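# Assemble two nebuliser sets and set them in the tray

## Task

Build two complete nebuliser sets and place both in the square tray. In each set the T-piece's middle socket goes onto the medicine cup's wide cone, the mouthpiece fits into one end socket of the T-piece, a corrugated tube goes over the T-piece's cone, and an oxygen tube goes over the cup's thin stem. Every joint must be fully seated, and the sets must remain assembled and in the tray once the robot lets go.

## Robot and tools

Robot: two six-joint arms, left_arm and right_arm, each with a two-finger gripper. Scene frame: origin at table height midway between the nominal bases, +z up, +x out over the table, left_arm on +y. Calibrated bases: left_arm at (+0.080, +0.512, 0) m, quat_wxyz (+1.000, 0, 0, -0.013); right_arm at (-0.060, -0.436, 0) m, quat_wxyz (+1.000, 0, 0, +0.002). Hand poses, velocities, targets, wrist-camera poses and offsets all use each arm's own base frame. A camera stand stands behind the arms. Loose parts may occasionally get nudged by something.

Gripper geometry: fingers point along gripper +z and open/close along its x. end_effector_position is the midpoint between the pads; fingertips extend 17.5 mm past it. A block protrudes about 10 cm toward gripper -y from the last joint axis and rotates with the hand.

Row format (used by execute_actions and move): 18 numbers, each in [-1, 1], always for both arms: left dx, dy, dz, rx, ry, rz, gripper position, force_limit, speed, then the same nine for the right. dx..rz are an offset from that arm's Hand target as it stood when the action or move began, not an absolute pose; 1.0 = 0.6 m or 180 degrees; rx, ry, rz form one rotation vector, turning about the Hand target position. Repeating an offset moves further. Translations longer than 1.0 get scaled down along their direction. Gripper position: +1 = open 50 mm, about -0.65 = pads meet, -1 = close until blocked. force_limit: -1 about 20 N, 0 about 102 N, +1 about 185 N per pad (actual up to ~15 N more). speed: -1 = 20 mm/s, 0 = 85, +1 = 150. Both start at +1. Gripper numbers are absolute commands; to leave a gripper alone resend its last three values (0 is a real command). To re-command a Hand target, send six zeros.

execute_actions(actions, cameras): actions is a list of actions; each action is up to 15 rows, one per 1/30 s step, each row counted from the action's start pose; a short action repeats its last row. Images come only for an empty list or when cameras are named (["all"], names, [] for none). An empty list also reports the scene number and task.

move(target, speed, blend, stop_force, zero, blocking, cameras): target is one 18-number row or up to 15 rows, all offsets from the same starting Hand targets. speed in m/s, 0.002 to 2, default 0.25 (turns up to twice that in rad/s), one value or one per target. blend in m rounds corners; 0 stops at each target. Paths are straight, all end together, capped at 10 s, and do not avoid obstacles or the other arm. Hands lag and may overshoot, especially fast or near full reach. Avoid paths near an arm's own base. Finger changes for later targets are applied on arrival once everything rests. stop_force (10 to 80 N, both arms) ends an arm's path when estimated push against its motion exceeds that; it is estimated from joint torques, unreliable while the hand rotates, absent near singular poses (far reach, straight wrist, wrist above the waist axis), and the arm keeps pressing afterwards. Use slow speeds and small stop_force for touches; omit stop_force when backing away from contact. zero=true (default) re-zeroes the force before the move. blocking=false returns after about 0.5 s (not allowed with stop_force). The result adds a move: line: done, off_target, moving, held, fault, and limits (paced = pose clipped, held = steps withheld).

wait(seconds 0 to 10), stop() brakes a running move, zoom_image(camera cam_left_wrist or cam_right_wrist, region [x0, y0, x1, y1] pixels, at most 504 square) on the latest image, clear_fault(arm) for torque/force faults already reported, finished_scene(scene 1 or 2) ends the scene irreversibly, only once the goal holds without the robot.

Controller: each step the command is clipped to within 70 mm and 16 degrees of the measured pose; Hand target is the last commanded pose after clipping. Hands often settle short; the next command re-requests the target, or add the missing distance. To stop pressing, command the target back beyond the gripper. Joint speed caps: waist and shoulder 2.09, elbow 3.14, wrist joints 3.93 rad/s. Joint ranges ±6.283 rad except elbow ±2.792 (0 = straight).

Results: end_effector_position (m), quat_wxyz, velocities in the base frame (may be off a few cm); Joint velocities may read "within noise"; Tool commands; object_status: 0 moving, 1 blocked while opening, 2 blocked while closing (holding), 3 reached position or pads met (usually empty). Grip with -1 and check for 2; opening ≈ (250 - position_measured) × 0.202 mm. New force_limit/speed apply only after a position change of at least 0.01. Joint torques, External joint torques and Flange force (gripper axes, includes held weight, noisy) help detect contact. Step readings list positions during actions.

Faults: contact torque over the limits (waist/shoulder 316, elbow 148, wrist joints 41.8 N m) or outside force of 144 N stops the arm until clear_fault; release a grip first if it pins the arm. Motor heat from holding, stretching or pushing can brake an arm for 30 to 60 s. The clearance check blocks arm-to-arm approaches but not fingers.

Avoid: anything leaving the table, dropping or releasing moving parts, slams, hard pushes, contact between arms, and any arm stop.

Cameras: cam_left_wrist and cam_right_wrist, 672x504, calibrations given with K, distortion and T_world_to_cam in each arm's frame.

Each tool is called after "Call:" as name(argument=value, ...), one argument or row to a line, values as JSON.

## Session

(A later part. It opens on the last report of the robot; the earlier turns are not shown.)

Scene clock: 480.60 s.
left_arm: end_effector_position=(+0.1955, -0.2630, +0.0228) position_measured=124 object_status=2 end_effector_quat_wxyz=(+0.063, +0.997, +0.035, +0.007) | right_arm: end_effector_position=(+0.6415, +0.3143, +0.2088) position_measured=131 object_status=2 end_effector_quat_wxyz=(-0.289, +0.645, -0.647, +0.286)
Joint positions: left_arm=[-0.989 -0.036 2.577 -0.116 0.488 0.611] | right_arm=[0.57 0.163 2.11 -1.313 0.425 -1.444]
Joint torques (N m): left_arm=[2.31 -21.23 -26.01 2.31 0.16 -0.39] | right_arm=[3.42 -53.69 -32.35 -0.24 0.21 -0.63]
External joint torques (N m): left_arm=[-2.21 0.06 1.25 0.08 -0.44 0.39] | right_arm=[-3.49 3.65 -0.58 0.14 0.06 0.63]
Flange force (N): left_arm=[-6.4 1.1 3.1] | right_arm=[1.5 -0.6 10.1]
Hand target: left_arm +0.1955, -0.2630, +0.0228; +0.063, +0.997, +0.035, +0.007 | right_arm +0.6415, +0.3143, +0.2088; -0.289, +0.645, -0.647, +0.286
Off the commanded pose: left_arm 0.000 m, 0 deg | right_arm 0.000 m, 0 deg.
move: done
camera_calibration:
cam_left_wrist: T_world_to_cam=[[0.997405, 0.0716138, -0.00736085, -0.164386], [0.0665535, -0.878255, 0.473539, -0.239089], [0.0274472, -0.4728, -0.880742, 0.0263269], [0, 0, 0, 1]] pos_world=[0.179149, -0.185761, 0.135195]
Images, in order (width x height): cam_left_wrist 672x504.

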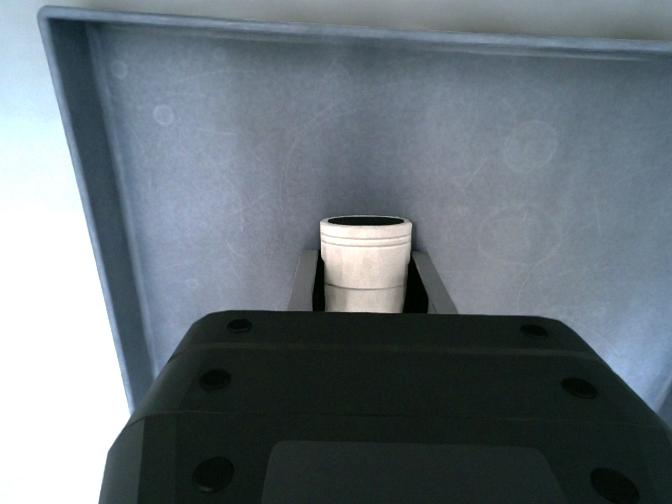

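Call:
move(
  target=[
    [0,0,0.1667,0,0,0,-1,0.0,-0.9,0,0,0,0,0,0,-1,-0.3,-0.9],
    [0.2742,-0.1117,0.4287,0.0161,-0.0146,-0.2558,-1,0.0,-0.9,0,0,0,0,0,0,-1,-0.3,-0.9],
    [0.7898,-0.1363,0.462,0.03224,-0.02912,-0.51157,-1,0.0,-0.9,0,0,0,0,0,0,-1,-0.3,-0.9],
  ],
  speed=0.22,
  blend=0.04,
  cameras=["all"],
)

Scene clock: 486.03 s.
left_arm: end_effector_position=(+0.6693, -0.3447, +0.3000) position_measured=124 object_status=2 end_effector_quat_wxyz=(+0.005, +0.718, -0.696, +0.002) | right_arm: end_effector_position=(+0.6415, +0.3143, +0.2088) position_measured=131 object_status=2 end_effector_quat_wxyz=(-0.289, +0.645, -0.647, +0.286)
Joint positions: left_arm=[-0.517 0.349 1.483 -0.011 1.309 2.596] | right_arm=[0.57 0.163 2.11 -1.313 0.425 -1.444]
Joint torques (N m): left_arm=[2.24 -78.2 -44.25 4.08 0.32 -0.41] | right_arm=[3.38 -53.46 -32.34 -0.31 0.25 -0.6]
External joint torques (N m): left_arm=[-2.12 -1.88 1.31 0.21 -0.38 0.41] | right_arm=[-3.5 3.18 -0.68 0.2 0.02 0.6]
Flange force (N): left_arm=[-1.0 6.5 1.5] | right_arm=[1.8 -1.2 9.2]
Hand target: left_arm +0.6694, -0.3447, +0.3000; +0.005, +0.718, -0.696, +0.002 | right_arm +0.6415, +0.3143, +0.2088; -0.289, +0.645, -0.647, +0.286
Off the commanded pose: left_arm 0.000 m, 0 deg | right_arm 0.000 m, 0 deg.
move: done
camera_calibration:
cam_left_wrist: T_world_to_cam=[[0.0340314, -0.999394, -0.00724956, -0.353575], [-0.931346, -0.0343438, 0.362512, 0.518462], [-0.362541, -0.00558493, -0.931951, 0.656277], [0, 0, 0, 1]] pos_world=[0.732828, -0.33189, 0.421107]
cam_right_wrist: T_world_to_cam=[[0.00584964, -0.999981, 0.00171829, 0.3161], [-0.888908, -0.00598696, -0.458046, 0.68211], [0.458048, 0.001152, -0.888927, 0.0228805], [0, 0, 0, 1]] pos_world=[0.594004, 0.320152, 0.332234]

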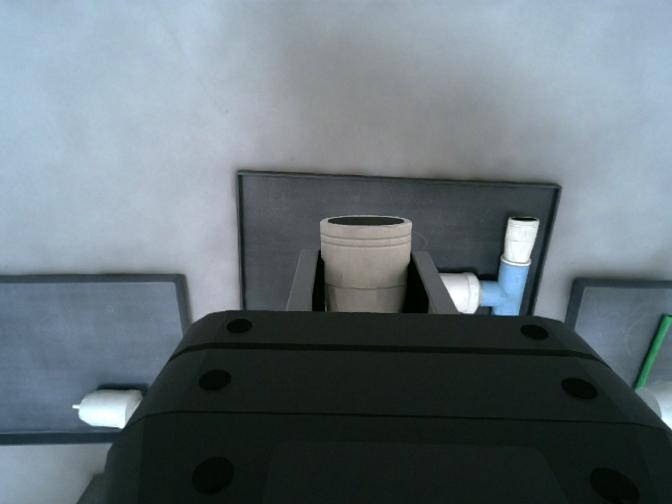

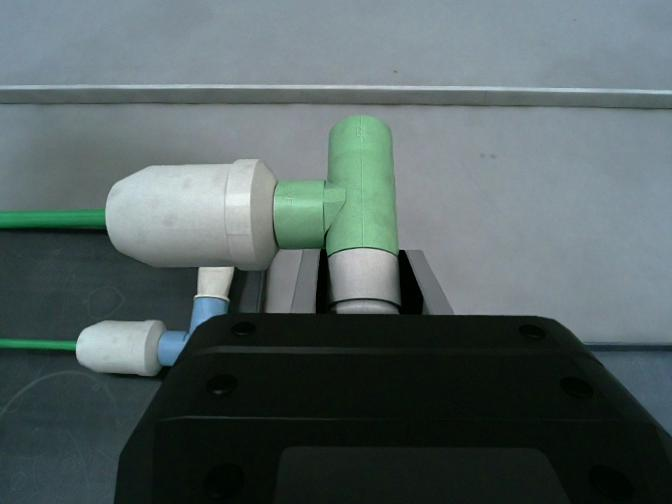

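Call:
zoom_image(
  camera="cam_right_wrist",
  region=[300, 100, 420, 320],
)

Scaled by 2.291 from the camera's 672x504 image, which has a finer 960x720 frame.

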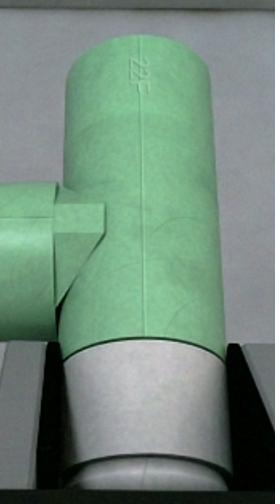

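Call:
move(
  target=[-0.01,-0.449,-0.147,0,0,0,-1,0.0,-0.9,0,0,0,0,0,0,-1,-0.3,-0.9],
  speed=0.2,
  cameras=["all"],
)

Scene clock: 488.50 s.
left_arm: end_effector_position=(+0.6633, -0.6142, +0.2118) position_measured=124 object_status=2 end_effector_quat_wxyz=(+0.005, +0.718, -0.696, +0.002) | right_arm: end_effector_position=(+0.6415, +0.3143, +0.2088) position_measured=131 object_status=2 end_effector_quat_wxyz=(-0.289, +0.645, -0.647, +0.286)
Joint positions: left_arm=[-0.782 0.628 1.217 -0.01 1.293 2.332] | right_arm=[0.57 0.163 2.11 -1.313 0.425 -1.444]
Joint torques (N m): left_arm=[2.47 -103.41 -44.4 4.18 0.34 -0.4] | right_arm=[3.08 -53.39 -32.41 -0.26 0.15 -0.64]
External joint torques (N m): left_arm=[-2.38 -2.05 1.79 0.09 -0.42 0.4] | right_arm=[-3.1 3.05 -0.56 0.16 0.12 0.64]
Flange force (N): left_arm=[-4.7 7.9 1.6] | right_arm=[1.3 -0.4 8.7]
Hand target: left_arm +0.6634, -0.6141, +0.2118; +0.005, +0.718, -0.696, +0.002 | right_arm +0.6415, +0.3143, +0.2088; -0.289, +0.645, -0.647, +0.286
Off the commanded pose: left_arm 0.000 m, 0 deg | right_arm 0.000 m, 0 deg.
move: done
camera_calibration:
cam_left_wrist: T_world_to_cam=[[0.0339366, -0.999398, -0.00721785, -0.623192], [-0.931316, -0.0342435, 0.3626, 0.535641], [-0.362628, -0.0055833, -0.931917, 0.570359], [0, 0, 0, 1]] pos_world=[0.726829, -0.60129, 0.332806]
cam_right_wrist: T_world_to_cam=[[0.00584964, -0.999981, 0.00171829, 0.3161], [-0.888908, -0.00598696, -0.458046, 0.68211], [0.458048, 0.001152, -0.888927, 0.0228805], [0, 0, 0, 1]] pos_world=[0.594004, 0.320152, 0.332234]

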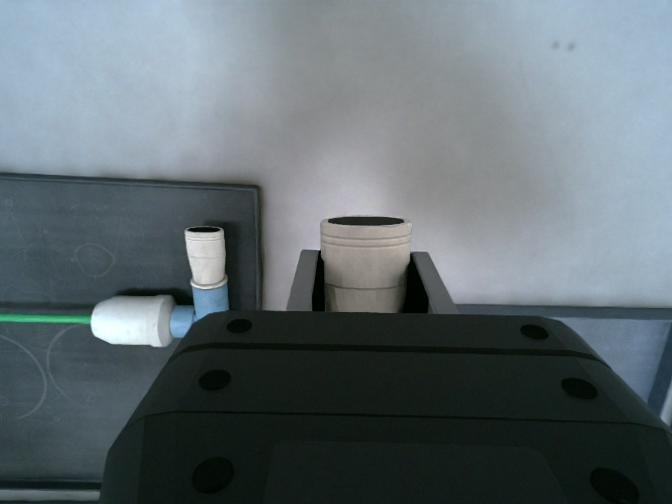

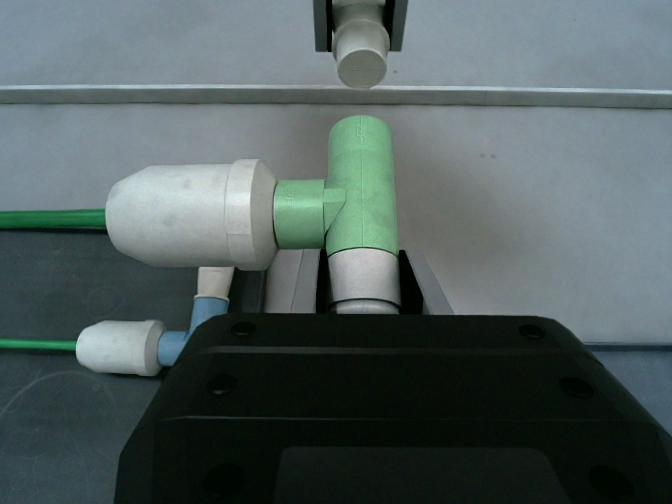

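Call:
zoom_image(
  camera="cam_right_wrist",
  region=[310, 0, 415, 140],
)

Scaled by 3.600 from the camera's 672x504 image, which has a finer 960x720 frame.

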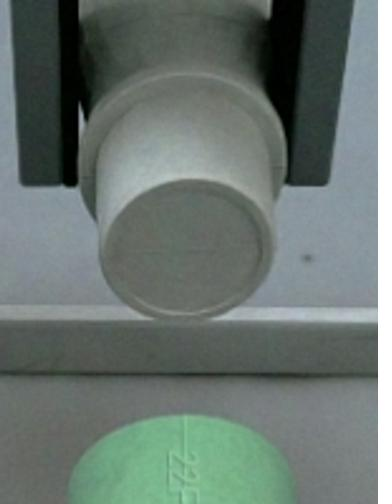

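Call:
move(
  target=[-0.0417,0.0023,0.006,0,-0.0111,0,-1,0.0,-0.9,0,0,0,0,0,0,-1,-0.3,-0.9],
  speed=0.08,
  cameras=["cam_right_wrist"],
)

Call:
zoom_image(
  camera="cam_right_wrist",
  region=[310, 40, 415, 180],
)

Scene clock: 491.50 s.
left_arm: end_effector_position=(+0.6383, -0.6128, +0.2154) position_measured=124 object_status=2 end_effector_quat_wxyz=(-0.007, +0.718, -0.696, +0.014) | right_arm: end_effector_position=(+0.6415, +0.3143, +0.2088) position_measured=131 object_status=2 end_effector_quat_wxyz=(-0.289, +0.645, -0.647, +0.286)
Joint positions: left_arm=[-0.809 0.583 1.285 0.016 1.245 2.297] | right_arm=[0.57 0.163 2.11 -1.313 0.425 -1.444]
Joint torques (N m): left_arm=[2.06 -99.48 -44.14 4.23 0.27 -0.35] | right_arm=[2.92 -53.95 -32.44 -0.23 0.27 -0.59]
External joint torques (N m): left_arm=[-2.06 -1.93 1.84 0.07 -0.4 0.36] | right_arm=[-2.83 3.72 -0.59 0.14 0 0.59]
Flange force (N): left_arm=[-4.7 7.3 1.4] | right_arm=[0.5 -0.3 9.7]
Hand target: left_arm +0.6383, -0.6128, +0.2154; -0.007, +0.718, -0.696, +0.014 | right_arm +0.6415, +0.3143, +0.2088; -0.289, +0.645, -0.647, +0.286
Off the commanded pose: left_arm 0.000 m, 0 deg | right_arm 0.000 m, 0 deg.
move: done
camera_calibration:
cam_right_wrist: T_world_to_cam=[[0.00584964, -0.999981, 0.00171829, 0.3161], [-0.888908, -0.00598696, -0.458046, 0.68211], [0.458048, 0.001152, -0.888927, 0.0228805], [0, 0, 0, 1]] pos_world=[0.594004, 0.320152, 0.332234]
Images, in order (width x height): cam_right_wrist 672x504.

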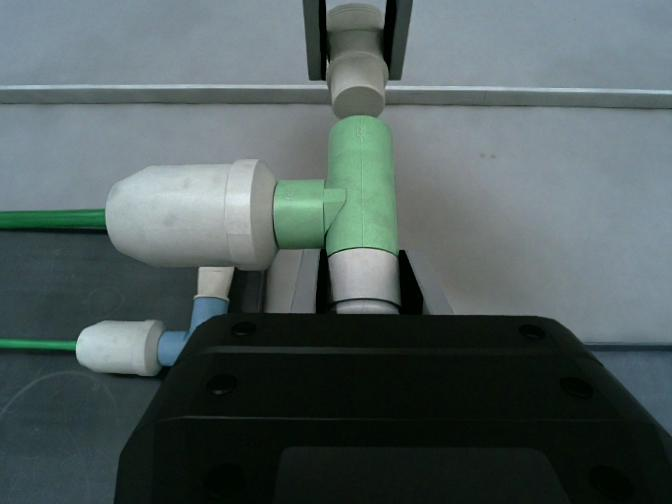

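Scaled by 3.600 from the camera's 672x504 image, which has a finer 960x720 frame.

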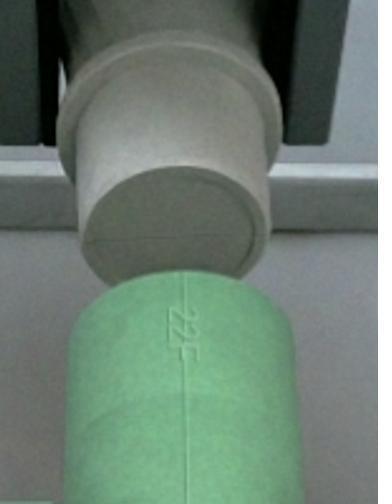

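Call:
zoom_image(
  camera="cam_right_wrist",
  region=[320, 70, 400, 150],
)

Scaled by 6.300 from the camera's 672x504 image, which has a finer 960x720 frame.

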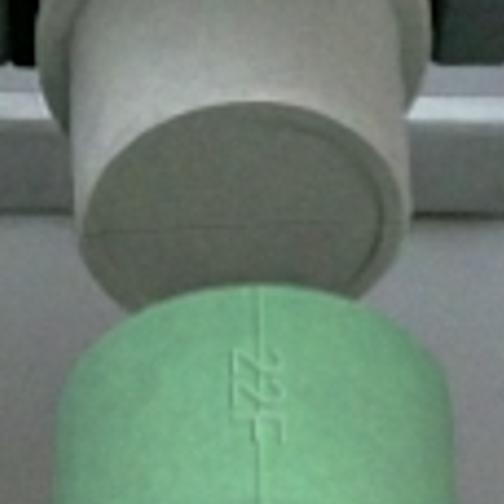

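Call:
move(
  target=[-0.05,-0.0003,0.0008,0,0,0,-1,0.0,-0.9,0,0,0,0,0,0,-1,-0.3,-0.9],
  speed=0.012,
  stop_force=12,
  cameras=["cam_right_wrist"],
)

Call:
zoom_image(
  camera="cam_right_wrist",
  region=[310, 70, 415, 210],
)

Scene clock: 495.37 s.
left_arm: end_effector_position=(+0.6233, -0.6128, +0.2158) position_measured=124 object_status=2 end_effector_quat_wxyz=(-0.007, +0.718, -0.696, +0.014) | right_arm: end_effector_position=(+0.6415, +0.3143, +0.2088) position_measured=131 object_status=2 end_effector_quat_wxyz=(-0.289, +0.645, -0.647, +0.286)
Joint positions: left_arm=[-0.822 0.566 1.313 0.017 1.235 2.284] | right_arm=[0.57 0.163 2.11 -1.313 0.425 -1.444]
Joint torques (N m): left_arm=[-9.8 -98.05 -37.66 -0.14 4.18 -0.61] | right_arm=[-2.76 -53.06 -42.04 -1.63 0.69 -0.44]
External joint torques (N m): left_arm=[10.06 -2.2 -4.77 4.46 -4.33 0.61] | right_arm=[2.84 2.78 9.05 1.54 -0.42 0.44]
Flange force (N): left_arm=[-4.8 -12.3 1.0] | right_arm=[1.9 13.1 -4.7]
Hand target: left_arm +0.6233, -0.6128, +0.2157; -0.007, +0.718, -0.696, +0.014 (not the last commanded pose) | right_arm +0.6415, +0.3143, +0.2088; -0.289, +0.645, -0.647, +0.286
Off the commanded pose: left_arm 0.015 m, 0 deg | right_arm 0.000 m, 0 deg.
move: contact (left_arm)
camera_calibration:
cam_right_wrist: T_world_to_cam=[[0.00584949, -0.999981, 0.00171738, 0.316101], [-0.888949, -0.00598652, -0.457967, 0.682108], [0.457969, 0.00115221, -0.888967, 0.0229411], [0, 0, 0, 1]] pos_world=[0.594004, 0.320152, 0.332234]
Images, in order (width x height): cam_right_wrist 672x504.

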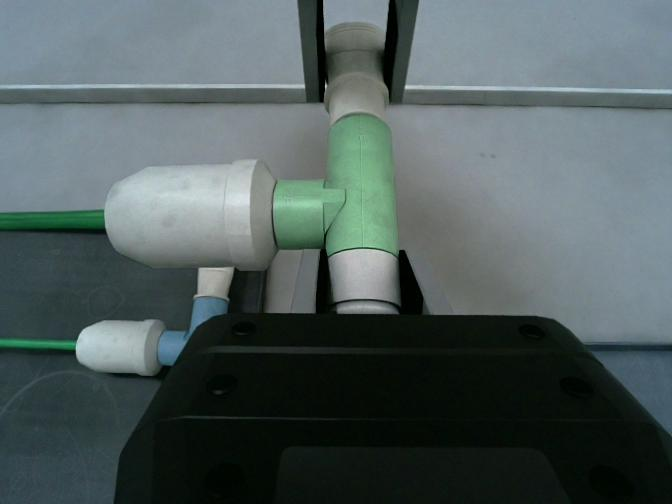

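Scaled by 3.600 from the camera's 672x504 image, which has a finer 960x720 frame.

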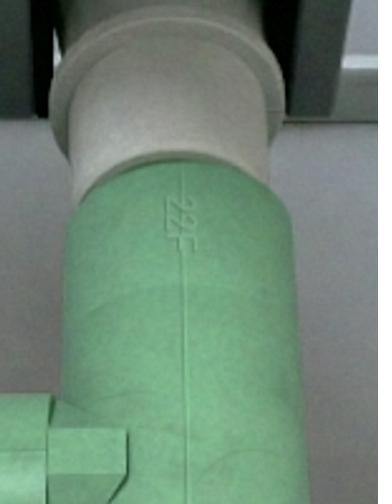

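Call:
zoom_image(
  camera="cam_right_wrist",
  region=[322, 95, 396, 145],
)

Scaled by 6.811 from the camera's 672x504 image, which has a finer 960x720 frame.

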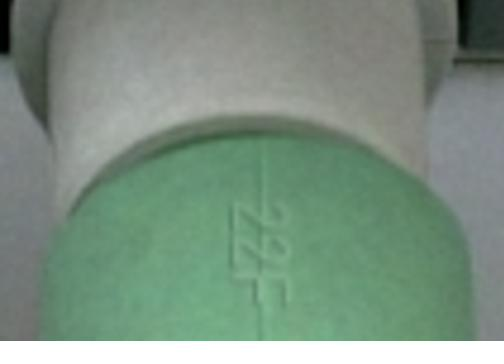

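Call:
move(
  target=[
    [0.005,0,0,0,0,0,-1,0.0,-0.9,0,0,0,0,0,0,-1,-0.3,-0.9],
    [0.005,-0.0013,-0.0025,0,0,0,-1,0.0,-0.9,0,0,0,0,0,0,-1,-0.3,-0.9],
  ],
  speed=0.03,
  cameras=["cam_right_wrist"],
)

Call:
zoom_image(
  camera="cam_right_wrist",
  region=[322, 80, 396, 145],
)

Scene clock: 497.20 s.
left_arm: end_effector_position=(+0.6264, -0.6136, +0.2143) position_measured=124 object_status=2 end_effector_quat_wxyz=(-0.007, +0.718, -0.696, +0.014) | right_arm: end_effector_position=(+0.6416, +0.3144, +0.2089) position_measured=131 object_status=2 end_effector_quat_wxyz=(-0.289, +0.645, -0.647, +0.286)
Joint positions: left_arm=[-0.82 0.571 1.308 0.017 1.235 2.286] | right_arm=[0.57 0.163 2.11 -1.313 0.425 -1.444]
Joint torques (N m): left_arm=[2.85 -98.24 -44.01 4.17 0.31 -0.41] | right_arm=[3.62 -53.78 -32.47 -0.23 0.25 -0.62]
External joint torques (N m): left_arm=[-3.08 -1.71 1.93 0.11 -0.44 0.41] | right_arm=[-3.72 3.71 -0.53 0.12 0.03 0.62]
Flange force (N): left_arm=[-3.9 8.0 1.6] | right_arm=[1.9 -0.7 10.4]
Hand target: left_arm +0.6263, -0.6136, +0.2142; -0.007, +0.718, -0.696, +0.014 | right_arm +0.6415, +0.3143, +0.2088; -0.289, +0.645, -0.647, +0.286
Off the commanded pose: left_arm 0.000 m, 0 deg | right_arm 0.000 m, 0 deg.
move: done
camera_calibration:
cam_right_wrist: T_world_to_cam=[[0.00589466, -0.999981, 0.00162968, 0.316202], [-0.888846, -0.00598623, -0.458166, 0.682248], [0.458168, 0.0012522, -0.888865, 0.0227994], [0, 0, 0, 1]] pos_world=[0.594104, 0.320252, 0.332333]
Images, in order (width x height): cam_right_wrist 672x504.

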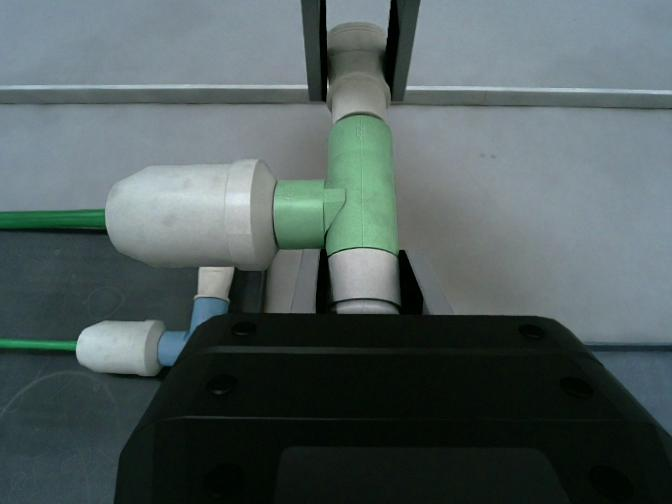

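Scaled by 6.811 from the camera's 672x504 image, which has a finer 960x720 frame.

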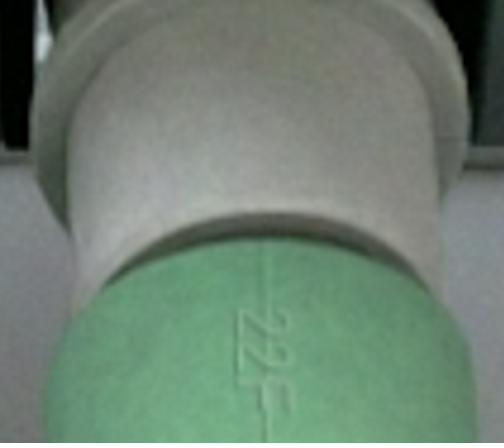

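Call:
move(
  target=[
    [0,-0.0003,-0.0013,0,0,0,-1,0.0,-0.9,0,0,0,0,0,0,-1,-0.3,-0.9],
    [-0.0217,-0.0003,-0.0013,0,0,0,-1,0.0,-0.9,0,0,0,0,0,0,-1,-0.3,-0.9],
  ],
  speed=0.01,
  stop_force=12,
  cameras=["cam_right_wrist"],
)

Call:
zoom_image(
  camera="cam_right_wrist",
  region=[322, 80, 396, 145],
)

Scene clock: 499.50 s.
left_arm: end_effector_position=(+0.6226, -0.6138, +0.2135) position_measured=124 object_status=2 end_effector_quat_wxyz=(-0.007, +0.718, -0.696, +0.014) | right_arm: end_effector_position=(+0.6414, +0.3143, +0.2088) position_measured=131 object_status=2 end_effector_quat_wxyz=(-0.289, +0.645, -0.647, +0.286)
Joint positions: left_arm=[-0.823 0.567 1.315 0.017 1.231 2.282] | right_arm=[0.57 0.163 2.11 -1.313 0.425 -1.444]
Joint torques (N m): left_arm=[-7.54 -98.8 -38.28 1 3.97 -0.42] | right_arm=[-3.63 -52.65 -39.59 -1.24 1.19 -0.52]
External joint torques (N m): left_arm=[7.78 -0.74 -3.69 3.28 -4.1 0.42] | right_arm=[3.64 2.44 6.65 1.15 -0.92 0.52]
Flange force (N): left_arm=[-3.1 -10.0 2.4] | right_arm=[-0.7 11.5 -3.1]
Hand target: left_arm +0.6226, -0.6138, +0.2135; -0.007, +0.718, -0.696, +0.014 (not the last commanded pose) | right_arm +0.6415, +0.3143, +0.2088; -0.289, +0.645, -0.647, +0.286
Off the commanded pose: left_arm 0.009 m, 0 deg | right_arm 0.000 m, 0 deg.
move: contact (left_arm); path passed 1 of 2 targets
camera_calibration:
cam_right_wrist: T_world_to_cam=[[0.00580379, -0.999982, 0.00180633, 0.316098], [-0.888949, -0.00598663, -0.457967, 0.682062], [0.457969, 0.00105221, -0.888968, 0.0228845], [0, 0, 0, 1]] pos_world=[0.594003, 0.320152, 0.332134]
Images, in order (width x height): cam_right_wrist 672x504.

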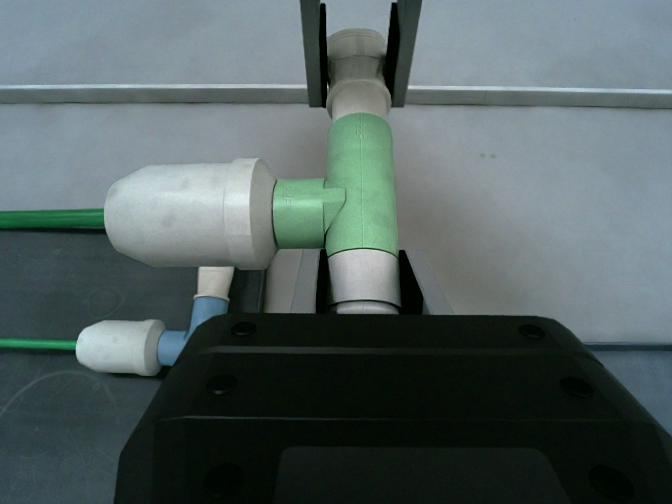

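Scaled by 6.811 from the camera's 672x504 image, which has a finer 960x720 frame.

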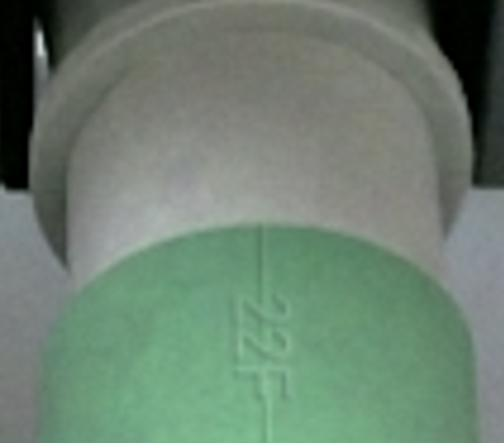

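Call:
move(
  target=[
    [0.005,0,0,0,0,0,-1,0.0,-0.9,0,0,0,0,0,0,-1,-0.3,-0.9],
    [0.005,0,-0.0022,0,0,0,-1,0.0,-0.9,0,0,0,0,0,0,-1,-0.3,-0.9],
  ],
  speed=0.03,
  cameras=["cam_right_wrist"],
)

Call:
zoom_image(
  camera="cam_right_wrist",
  region=[322, 80, 396, 145],
)

Scene clock: 501.07 s.
left_arm: end_effector_position=(+0.6256, -0.6138, +0.2121) position_measured=124 object_status=2 end_effector_quat_wxyz=(-0.007, +0.718, -0.696, +0.014) | right_arm: end_effector_position=(+0.6415, +0.3144, +0.2089) position_measured=131 object_status=2 end_effector_quat_wxyz=(-0.289, +0.645, -0.647, +0.286)
Joint positions: left_arm=[-0.821 0.572 1.311 0.017 1.231 2.285] | right_arm=[0.57 0.163 2.11 -1.313 0.425 -1.444]
Joint torques (N m): left_arm=[2.44 -98.36 -44.12 4.19 0.27 -0.42] | right_arm=[3.28 -53.8 -32.56 -0.18 0.22 -0.58]
External joint torques (N m): left_arm=[-1.92 -3.16 1.43 0.17 -0.41 0.42] | right_arm=[-3.22 3.57 -0.36 0.08 0.05 0.58]
Flange force (N): left_arm=[-5.5 7.6 0.2] | right_arm=[1.5 -0.1 9.7]
Hand target: left_arm +0.6256, -0.6138, +0.2122; -0.007, +0.718, -0.696, +0.014 | right_arm +0.6415, +0.3143, +0.2088; -0.289, +0.645, -0.647, +0.286
Off the commanded pose: left_arm 0.000 m, 0 deg | right_arm 0.000 m, 0 deg.
move: done
camera_calibration:
cam_right_wrist: T_world_to_cam=[[0.00584902, -0.999981, 0.00171865, 0.3162], [-0.888847, -0.00598642, -0.458166, 0.682202], [0.458168, 0.0011522, -0.888865, 0.0227428], [0, 0, 0, 1]] pos_world=[0.594104, 0.320252, 0.332234]
Images, in order (width x height): cam_right_wrist 672x504.

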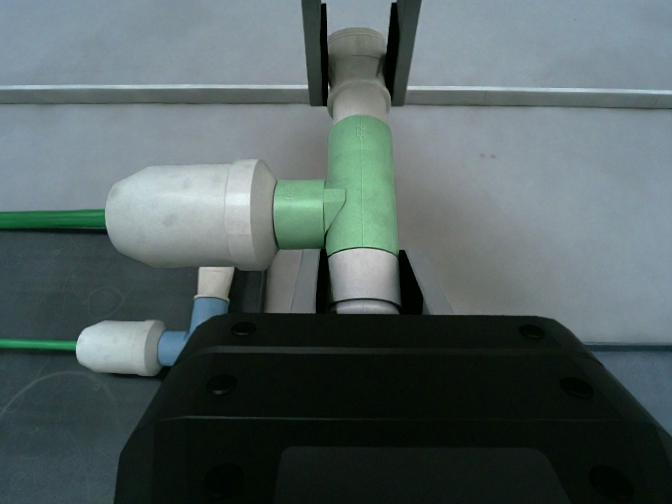

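Scaled by 6.811 from the camera's 672x504 image, which has a finer 960x720 frame.

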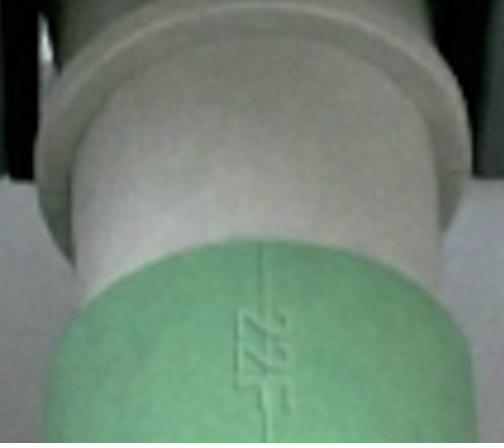

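Call:
move(
  target=[-0.02,0,0,0,0,0,-1,0.0,-0.9,0,0,0,0,0,0,-1,-0.3,-0.9],
  speed=0.01,
  stop_force=12,
  cameras=["cam_right_wrist"],
)

Call:
zoom_image(
  camera="cam_right_wrist",
  region=[322, 80, 396, 145],
)

Scene clock: 503.63 s.
left_arm: end_effector_position=(+0.6137, -0.6138, +0.2122) position_measured=124 object_status=2 end_effector_quat_wxyz=(-0.008, +0.718, -0.696, +0.015) | right_arm: end_effector_position=(+0.6415, +0.3143, +0.2088) position_measured=131 object_status=2 end_effector_quat_wxyz=(-0.289, +0.645, -0.647, +0.286)
Joint positions: left_arm=[-0.831 0.558 1.333 0.018 1.223 2.274] | right_arm=[0.57 0.163 2.11 -1.313 0.425 -1.444]
Joint torques (N m): left_arm=[-4.29 -97.93 -39.47 1.78 3.32 -0.43] | right_arm=[-2.72 -52.05 -37.38 -0.94 1.27 -0.51]
External joint torques (N m): left_arm=[4.39 -1.19 -2.72 2.51 -3.47 0.43] | right_arm=[2.72 1.79 4.51 0.85 -1 0.51]
Flange force (N): left_arm=[-2.4 -5.3 2.1] | right_arm=[-0.7 8.4 -1.5]
Hand target: left_arm +0.6137, -0.6138, +0.2122; -0.008, +0.718, -0.696, +0.015 | right_arm +0.6415, +0.3143, +0.2088; -0.289, +0.645, -0.647, +0.286
Off the commanded pose: left_arm 0.000 m, 0 deg | right_arm 0.000 m, 0 deg.
move: contact (left_arm)
camera_calibration:
cam_right_wrist: T_world_to_cam=[[0.00580386, -0.999982, 0.00180636, 0.316098], [-0.888949, -0.0059867, -0.457967, 0.682062], [0.457969, 0.00105221, -0.888968, 0.0228845], [0, 0, 0, 1]] pos_world=[0.594003, 0.320152, 0.332134]
Images, in order (width x height): cam_right_wrist 672x504.

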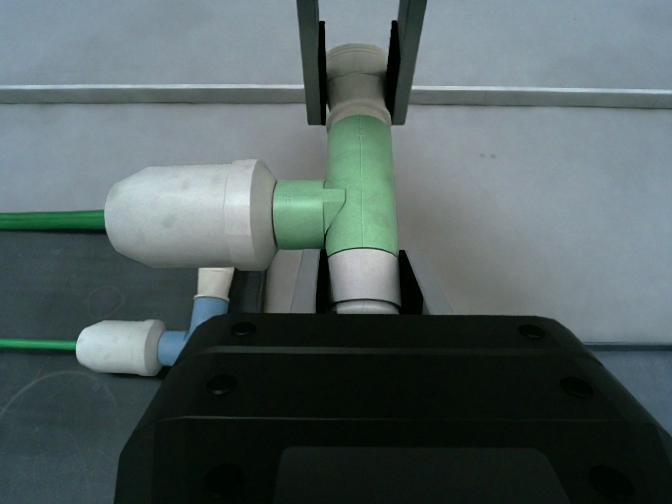

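Scaled by 6.811 from the camera's 672x504 image, which has a finer 960x720 frame.

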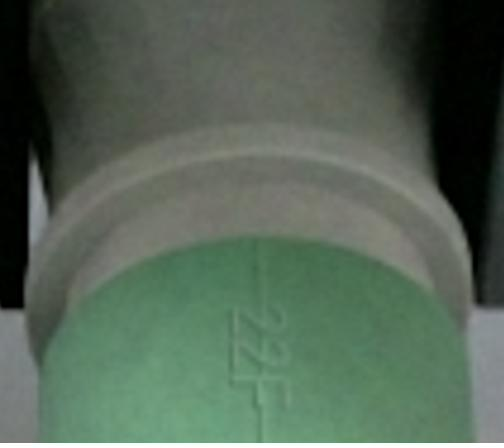

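Call:
move(
  target=[-0.025,0,0,0,0,0,-1,0.0,-0.9,0,0,0,0,0,0,-1,-0.3,-0.9],
  speed=0.008,
  stop_force=50,
  zero=false,
  cameras=["cam_right_wrist"],
)

Call:
zoom_image(
  camera="cam_right_wrist",
  region=[322, 80, 396, 145],
)

Scene clock: 505.27 s.
left_arm: end_effector_position=(+0.6076, -0.6137, +0.2122) position_measured=124 object_status=2 end_effector_quat_wxyz=(-0.008, +0.718, -0.696, +0.015) | right_arm: end_effector_position=(+0.6415, +0.3143, +0.2088) position_measured=131 object_status=2 end_effector_quat_wxyz=(-0.289, +0.645, -0.647, +0.286)
Joint positions: left_arm=[-0.836 0.551 1.344 0.018 1.218 2.269] | right_arm=[0.57 0.163 2.11 -1.313 0.425 -1.444]
Joint torques (N m): left_arm=[-27.19 -98.55 -27.29 -6.51 10.8 -0.74] | right_arm=[-14.4 -50.44 -55.39 -3.73 2.32 -0.24]
External joint torques (N m): left_arm=[27.3 0.97 -14.57 10.77 -10.94 0.74] | right_arm=[14.51 0.19 22.57 3.65 -2.05 0.24]
Flange force (N): left_arm=[-0.7 -43.7 4.0] | right_arm=[0.2 33.8 -29.4]
Hand target: left_arm +0.6076, -0.6137, +0.2122; -0.008, +0.718, -0.696, +0.015 (not the last commanded pose) | right_arm +0.6415, +0.3143, +0.2088; -0.289, +0.645, -0.647, +0.286
Off the commanded pose: left_arm 0.009 m, 0 deg | right_arm 0.000 m, 0 deg.
move: contact (left_arm)
camera_calibration:
cam_right_wrist: T_world_to_cam=[[0.00580386, -0.999982, 0.00180636, 0.316098], [-0.888949, -0.0059867, -0.457967, 0.682062], [0.457969, 0.00105221, -0.888968, 0.0228845], [0, 0, 0, 1]] pos_world=[0.594003, 0.320152, 0.332134]
Images, in order (width x height): cam_right_wrist 672x504.

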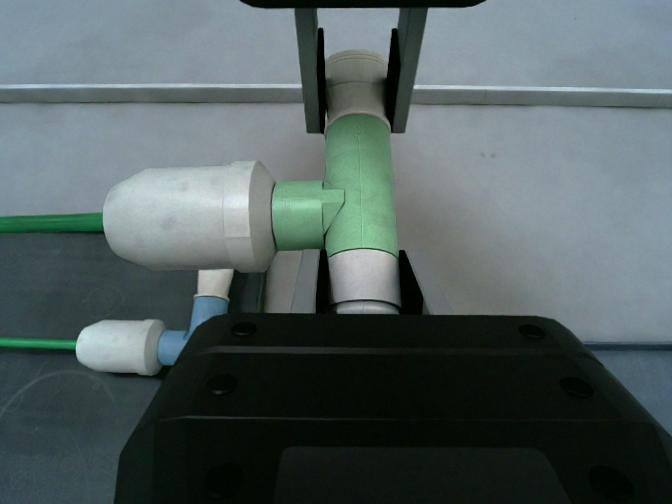

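Scaled by 6.811 from the camera's 672x504 image, which has a finer 960x720 frame.

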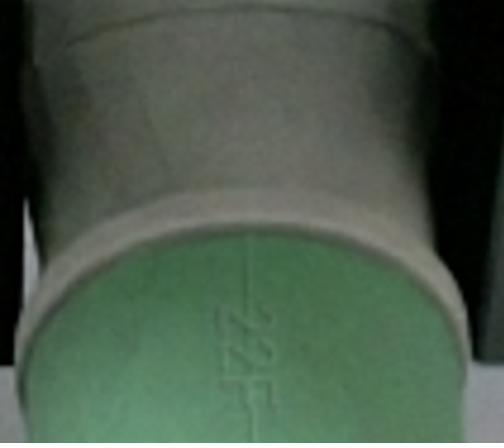

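Call:
move(
  target=[-0.015,0,0,0,0,0,-1,0.0,-0.9,0,0,0,0,0,0,-1,-0.3,-0.9],
  speed=0.005,
  stop_force=60,
  zero=false,
  cameras=["cam_right_wrist"],
)

Call:
zoom_image(
  camera="cam_right_wrist",
  region=[322, 80, 396, 145],
)

Scene clock: 506.23 s.
left_arm: end_effector_position=(+0.6068, -0.6137, +0.2122) position_measured=124 object_status=2 end_effector_quat_wxyz=(-0.008, +0.718, -0.696, +0.015) | right_arm: end_effector_position=(+0.6415, +0.3143, +0.2088) position_measured=131 object_status=2 end_effector_quat_wxyz=(-0.289, +0.645, -0.647, +0.286)
Joint positions: left_arm=[-0.837 0.55 1.345 0.018 1.218 2.268] | right_arm=[0.57 0.163 2.11 -1.313 0.425 -1.444]
Joint torques (N m): left_arm=[-36.77 -98.9 -22.26 -9.86 13.76 -0.7] | right_arm=[-19.31 -50.13 -63.24 -5.03 2.59 -0.22]
External joint torques (N m): left_arm=[37.24 0.6 -19.78 14.15 -13.89 0.7] | right_arm=[19.36 -0.11 30.35 4.94 -2.32 0.22]
Flange force (N): left_arm=[-1.0 -59.1 3.5] | right_arm=[0.3 44.7 -40.7]
Hand target: left_arm +0.6068, -0.6137, +0.2122; -0.008, +0.718, -0.696, +0.015 (not the last commanded pose) | right_arm +0.6415, +0.3143, +0.2088; -0.289, +0.645, -0.647, +0.286
Off the commanded pose: left_arm 0.008 m, 0 deg | right_arm 0.000 m, 0 deg.
move: contact (left_arm)
camera_calibration:
cam_right_wrist: T_world_to_cam=[[0.00584888, -0.999981, 0.0017179, 0.316101], [-0.888908, -0.00598611, -0.458046, 0.68211], [0.458048, 0.001152, -0.888927, 0.0228805], [0, 0, 0, 1]] pos_world=[0.594004, 0.320152, 0.332234]
Images, in order (width x height): cam_right_wrist 672x504.

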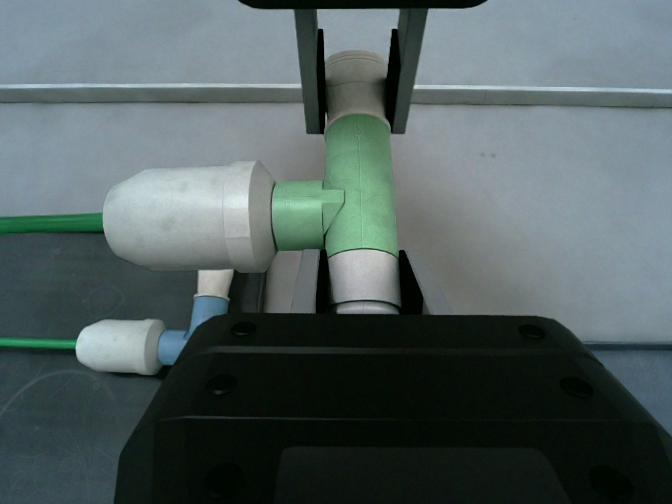

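Scaled by 6.811 from the camera's 672x504 image, which has a finer 960x720 frame.

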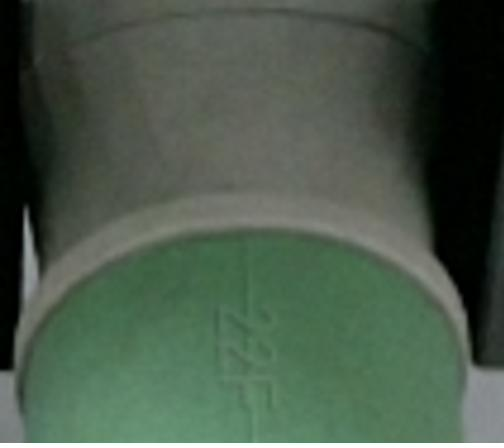

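Call:
move(
  target=[-0.015,0,0,0,0,0,-1,0.0,-0.9,0,0,0,0,0,0,-1,-0.3,-0.9],
  speed=0.005,
  stop_force=70,
  zero=false,
  cameras=["cam_right_wrist"],
)

Call:
zoom_image(
  camera="cam_right_wrist",
  region=[322, 80, 396, 145],
)

Scene clock: 507.20 s.
left_arm: end_effector_position=(+0.6064, -0.6137, +0.2122) position_measured=124 object_status=2 end_effector_quat_wxyz=(-0.008, +0.718, -0.696, +0.015) | right_arm: end_effector_position=(+0.6415, +0.3144, +0.2088) position_measured=131 object_status=2 end_effector_quat_wxyz=(-0.289, +0.645, -0.647, +0.286)
Joint positions: left_arm=[-0.837 0.55 1.346 0.018 1.217 2.268] | right_arm=[0.57 0.163 2.11 -1.313 0.425 -1.444]
Joint torques (N m): left_arm=[-42.13 -98.93 -18.95 -11.78 15.71 -0.71] | right_arm=[-22.35 -50.01 -67.55 -5.83 2.89 -0.26]
External joint torques (N m): left_arm=[42.34 0.06 -23.41 16.09 -15.86 0.71] | right_arm=[22.27 -0.05 34.6 5.73 -2.62 0.26]
Flange force (N): left_arm=[-0.1 -68.0 2.9] | right_arm=[-0.2 50.9 -46.7]
Hand target: left_arm +0.6064, -0.6137, +0.2122; -0.008, +0.718, -0.696, +0.015 (not the last commanded pose) | right_arm +0.6415, +0.3143, +0.2088; -0.289, +0.645, -0.647, +0.286
Off the commanded pose: left_arm 0.009 m, 0 deg | right_arm 0.000 m, 0 deg.
move: contact (left_arm)
camera_calibration:
cam_right_wrist: T_world_to_cam=[[0.00584964, -0.999981, 0.00171829, 0.3161], [-0.888908, -0.00598696, -0.458046, 0.68211], [0.458048, 0.001152, -0.888927, 0.0228805], [0, 0, 0, 1]] pos_world=[0.594004, 0.320152, 0.332234]
Images, in order (width x height): cam_right_wrist 672x504.

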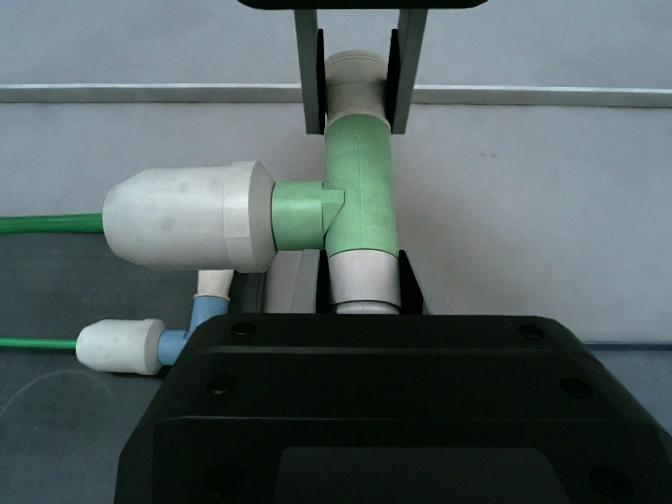

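Scaled by 6.811 from the camera's 672x504 image, which has a finer 960x720 frame.

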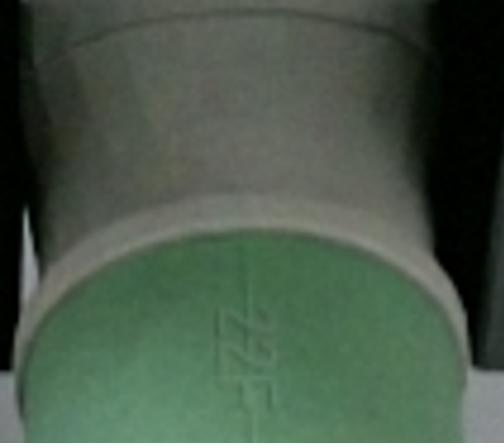

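Call:
move(
  target=[
    [0.0038,0,0,0,0,0,-1,0.0,-0.9,0,0,0,0,0,0,-1,-0.3,-0.9],
    [0.0038,0,0,0,0,0,-1,0.0,-0.9,0,0,0,0,0,0,0.4,-0.3,-0.9],
  ],
  speed=0.02,
  cameras=["cam_right_wrist"],
)

Scene clock: 509.60 s.
left_arm: end_effector_position=(+0.6087, -0.6137, +0.2122) position_measured=124 object_status=2 end_effector_quat_wxyz=(-0.008, +0.718, -0.696, +0.015) | right_arm: end_effector_position=(+0.6415, +0.3143, +0.2089) position_measured=92 object_status=3 end_effector_quat_wxyz=(-0.289, +0.645, -0.647, +0.286)
Joint positions: left_arm=[-0.835 0.552 1.342 0.018 1.219 2.27] | right_arm=[0.57 0.163 2.11 -1.313 0.425 -1.444]
Joint torques (N m): left_arm=[2.22 -96.85 -43.99 4.15 0.32 -0.4] | right_arm=[3.22 -53.01 -31.62 -0.16 0.24 -0.61]
External joint torques (N m): left_arm=[-2.07 -1.06 2.08 0.12 -0.46 0.4] | right_arm=[-3.31 2.64 -1.46 0.05 0.04 0.62]
Flange force (N): left_arm=[-4.2 6.5 2.1] | right_arm=[1.3 -1.8 8.9]
Hand target: left_arm +0.6087, -0.6137, +0.2122; -0.008, +0.718, -0.696, +0.015 | right_arm +0.6415, +0.3143, +0.2088; -0.289, +0.645, -0.647, +0.286
Off the commanded pose: left_arm 0.000 m, 0 deg | right_arm 0.000 m, 0 deg.
move: done
camera_calibration:
cam_right_wrist: T_world_to_cam=[[0.00571501, -0.999982, 0.00176147, 0.316166], [-0.888888, -0.00588702, -0.458086, 0.682168], [0.458088, 0.00105222, -0.888906, 0.0228361], [0, 0, 0, 1]] pos_world=[0.594103, 0.320152, 0.332234]
Images, in order (width x height): cam_right_wrist 672x504.

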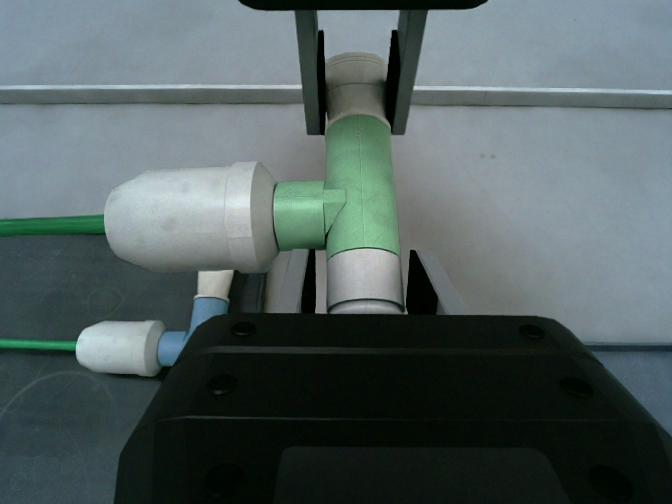

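Call:
move(
  target=[
    [0,0,0,0,0,0,-1,0.0,-0.9,-0.1,0,0.09,0,0,0,0.4,-0.3,-0.9],
    [0,0,0.15,0,0,0,-1,0.0,-0.9,-0.4025,-0.4405,0.2333,0,0,0,0.4,-0.3,-0.9],
  ],
  speed=[0.1,0.2],
  blend=0.02,
  cameras=["all"],
)

Scene clock: 513.07 s.
left_arm: end_effector_position=(+0.6087, -0.6137, +0.3023) position_measured=124 object_status=2 end_effector_quat_wxyz=(-0.008, +0.718, -0.696, +0.015) | right_arm: end_effector_position=(+0.4000, +0.0501, +0.3488) position_measured=92 object_status=3 end_effector_quat_wxyz=(-0.289, +0.645, -0.647, +0.286)
Joint positions: left_arm=[-0.835 0.515 1.235 0.017 1.363 2.272] | right_arm=[0.08 -0.619 2.396 -0.112 0.531 -2.987]
Joint torques (N m): left_arm=[2.3 -94.73 -45.62 4.34 0.28 -0.38] | right_arm=[3.15 14.7 -44.61 3.82 -2.29 -0.61]
External joint torques (N m): left_arm=[-2.09 -1.3 2.13 0.1 -0.42 0.38] | right_arm=[-3.2 2.05 -0.82 0.28 -0.03 0.61]
Flange force (N): left_arm=[-4.7 7.1 2.9] | right_arm=[0.0 0.0 0.0]
Hand target: left_arm +0.6087, -0.6137, +0.3022; -0.008, +0.718, -0.696, +0.015 | right_arm +0.4000, +0.0500, +0.3488; -0.289, +0.645, -0.647, +0.286
Off the commanded pose: left_arm 0.000 m, 0 deg | right_arm 0.000 m, 0 deg.
move: done
camera_calibration:
cam_left_wrist: T_world_to_cam=[[0.0344275, -0.999392, -0.00554369, -0.621055], [-0.943804, -0.034336, 0.328716, 0.469796], [-0.328707, -0.00608474, -0.944412, 0.617727], [0, 0, 0, 1]] pos_world=[0.667828, -0.600788, 0.425517]
cam_right_wrist: T_world_to_cam=[[0.00580325, -0.999982, 0.00180688, 0.052952], [-0.888908, -0.0059863, -0.458046, 0.529937], [0.458048, 0.00105201, -0.888927, 0.25817], [0, 0, 0, 1]] pos_world=[0.352503, 0.0558518, 0.472134]

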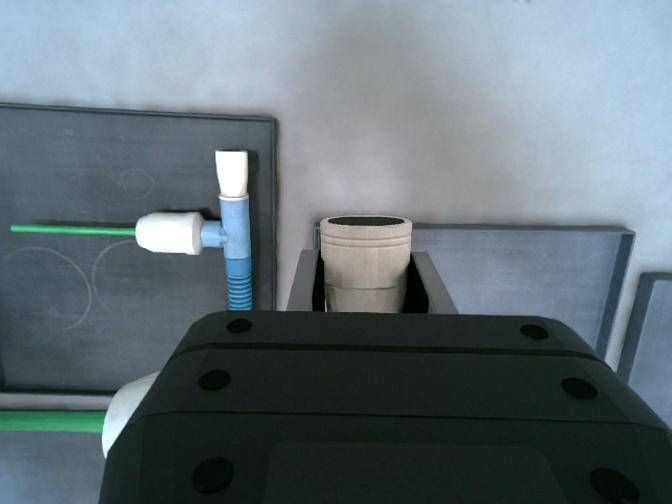

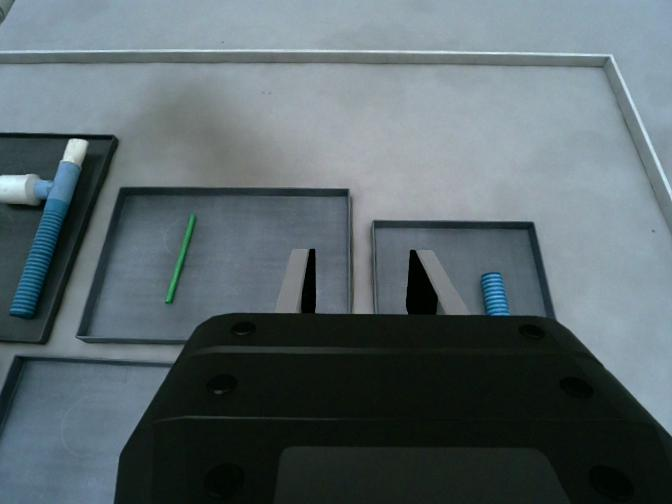

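Call:
move(
  target=[
    [-0.1478,0.3562,0.0463,0,0,0.5,-1,0.0,-0.9,0,0,0,0,0,0,0.4,-0.3,-0.9],
    [-0.3523,0.5697,-0.087,-0.01745,0,0.9997,-1,0.0,-0.9,0,0,0,0,0,0,0.4,-0.3,-0.9],
  ],
  speed=0.28,
  blend=0.04,
  cameras=["all"],
)

Scene clock: 520.20 s.
left_arm: end_effector_position=(+0.3973, -0.2718, +0.2500) position_measured=124 object_status=2 end_effector_quat_wxyz=(-0.002, +0.696, +0.718, +0.005) | right_arm: end_effector_position=(+0.4000, +0.0500, +0.3488) position_measured=92 object_status=3 end_effector_quat_wxyz=(-0.289, +0.645, -0.647, +0.286)
Joint positions: left_arm=[-0.677 -0.045 2.043 0.01 1.147 -0.712] | right_arm=[0.08 -0.619 2.396 -0.112 0.531 -2.987]
Joint torques (N m): left_arm=[2.24 -35.77 -42.08 3.92 0.42 -0.39] | right_arm=[3.42 14.45 -44.69 3.84 -2.32 -0.63]
External joint torques (N m): left_arm=[-2.25 0.45 1.93 0.06 -0.35 0.39] | right_arm=[-3.43 2.32 -0.81 0.27 0 0.63]
Flange force (N): left_arm=[-1.6 -4.3 3.4] | right_arm=[0.0 0.0 0.0]
Hand target: left_arm +0.3973, -0.2719, +0.2500; -0.002, +0.696, +0.718, +0.005 | right_arm +0.4000, +0.0500, +0.3488; -0.289, +0.645, -0.647, +0.286
Off the commanded pose: left_arm 0.000 m, 0 deg | right_arm 0.000 m, 0 deg.
move: done
camera_calibration:
cam_left_wrist: T_world_to_cam=[[-0.0338626, 0.999403, -0.00682758, 0.298384], [0.931743, 0.0340399, 0.36152, -0.43565], [0.361537, 0.00588047, -0.932339, 0.22693], [0, 0, 0, 1]] pos_world=[0.333974, -0.284711, 0.371109]
cam_right_wrist: T_world_to_cam=[[0.00584964, -0.999981, 0.00171829, 0.0529772], [-0.888908, -0.00598696, -0.458046, 0.529983], [0.458048, 0.001152, -0.888927, 0.258253], [0, 0, 0, 1]] pos_world=[0.352504, 0.0558517, 0.472234]

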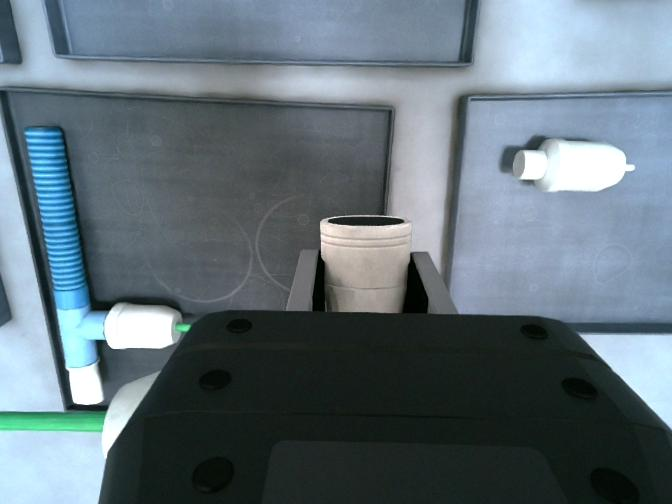

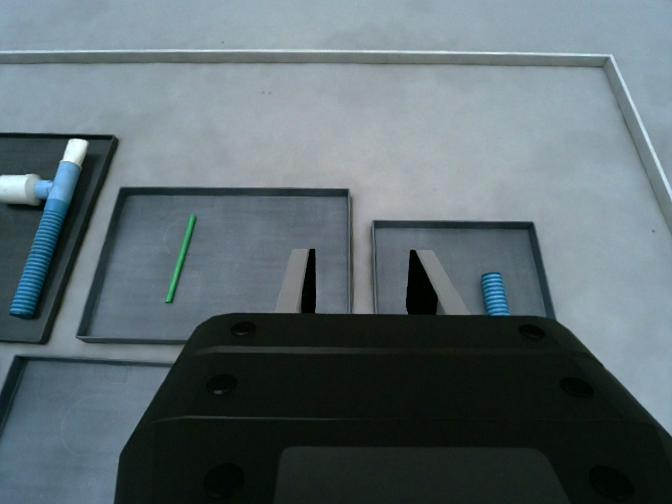

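Call:
move(
  target=[-0.0167,0,-0.3,0,0,0,-1,0.0,-0.9,0,0,0,0,0,0,0.4,-0.3,-0.9],
  speed=0.12,
  cameras=["cam_left_wrist"],
)

Scene clock: 523.03 s.
left_arm: end_effector_position=(+0.3873, -0.2719, +0.0700) position_measured=124 object_status=2 end_effector_quat_wxyz=(-0.002, +0.696, +0.718, +0.005) | right_arm: end_effector_position=(+0.4000, +0.0500, +0.3488) position_measured=92 object_status=3 end_effector_quat_wxyz=(-0.289, +0.645, -0.647, +0.286)
Joint positions: left_arm=[-0.691 0.143 2.24 0.014 0.762 -0.731] | right_arm=[0.08 -0.619 2.396 -0.112 0.531 -2.987]
Joint torques (N m): left_arm=[2.34 -45.57 -32.01 2.94 0.43 -0.39] | right_arm=[3.19 14.79 -44.59 3.8 -2.25 -0.65]
External joint torques (N m): left_arm=[-2.3 0.09 1.84 0.06 -0.36 0.4] | right_arm=[-3.15 1.92 -0.86 0.31 -0.08 0.65]
Flange force (N): left_arm=[-1.1 -5.2 2.3] | right_arm=[0.0 0.0 0.0]
Hand target: left_arm +0.3873, -0.2719, +0.0700; -0.002, +0.696, +0.718, +0.005 | right_arm +0.4000, +0.0500, +0.3488; -0.289, +0.645, -0.647, +0.286
Off the commanded pose: left_arm 0.000 m, 0 deg | right_arm 0.000 m, 0 deg.
move: done
camera_calibration:
cam_left_wrist: T_world_to_cam=[[-0.033769, 0.999407, -0.00679279, 0.296877], [0.931746, 0.03394, 0.361521, -0.361192], [0.361537, 0.00587904, -0.932339, 0.0627604], [0, 0, 0, 1]] pos_world=[0.323874, -0.284811, 0.191109]
Images, in order (width x height): cam_left_wrist 672x504.

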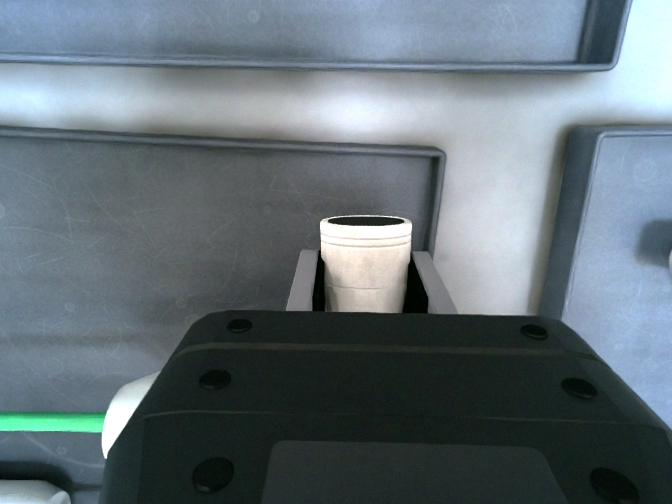

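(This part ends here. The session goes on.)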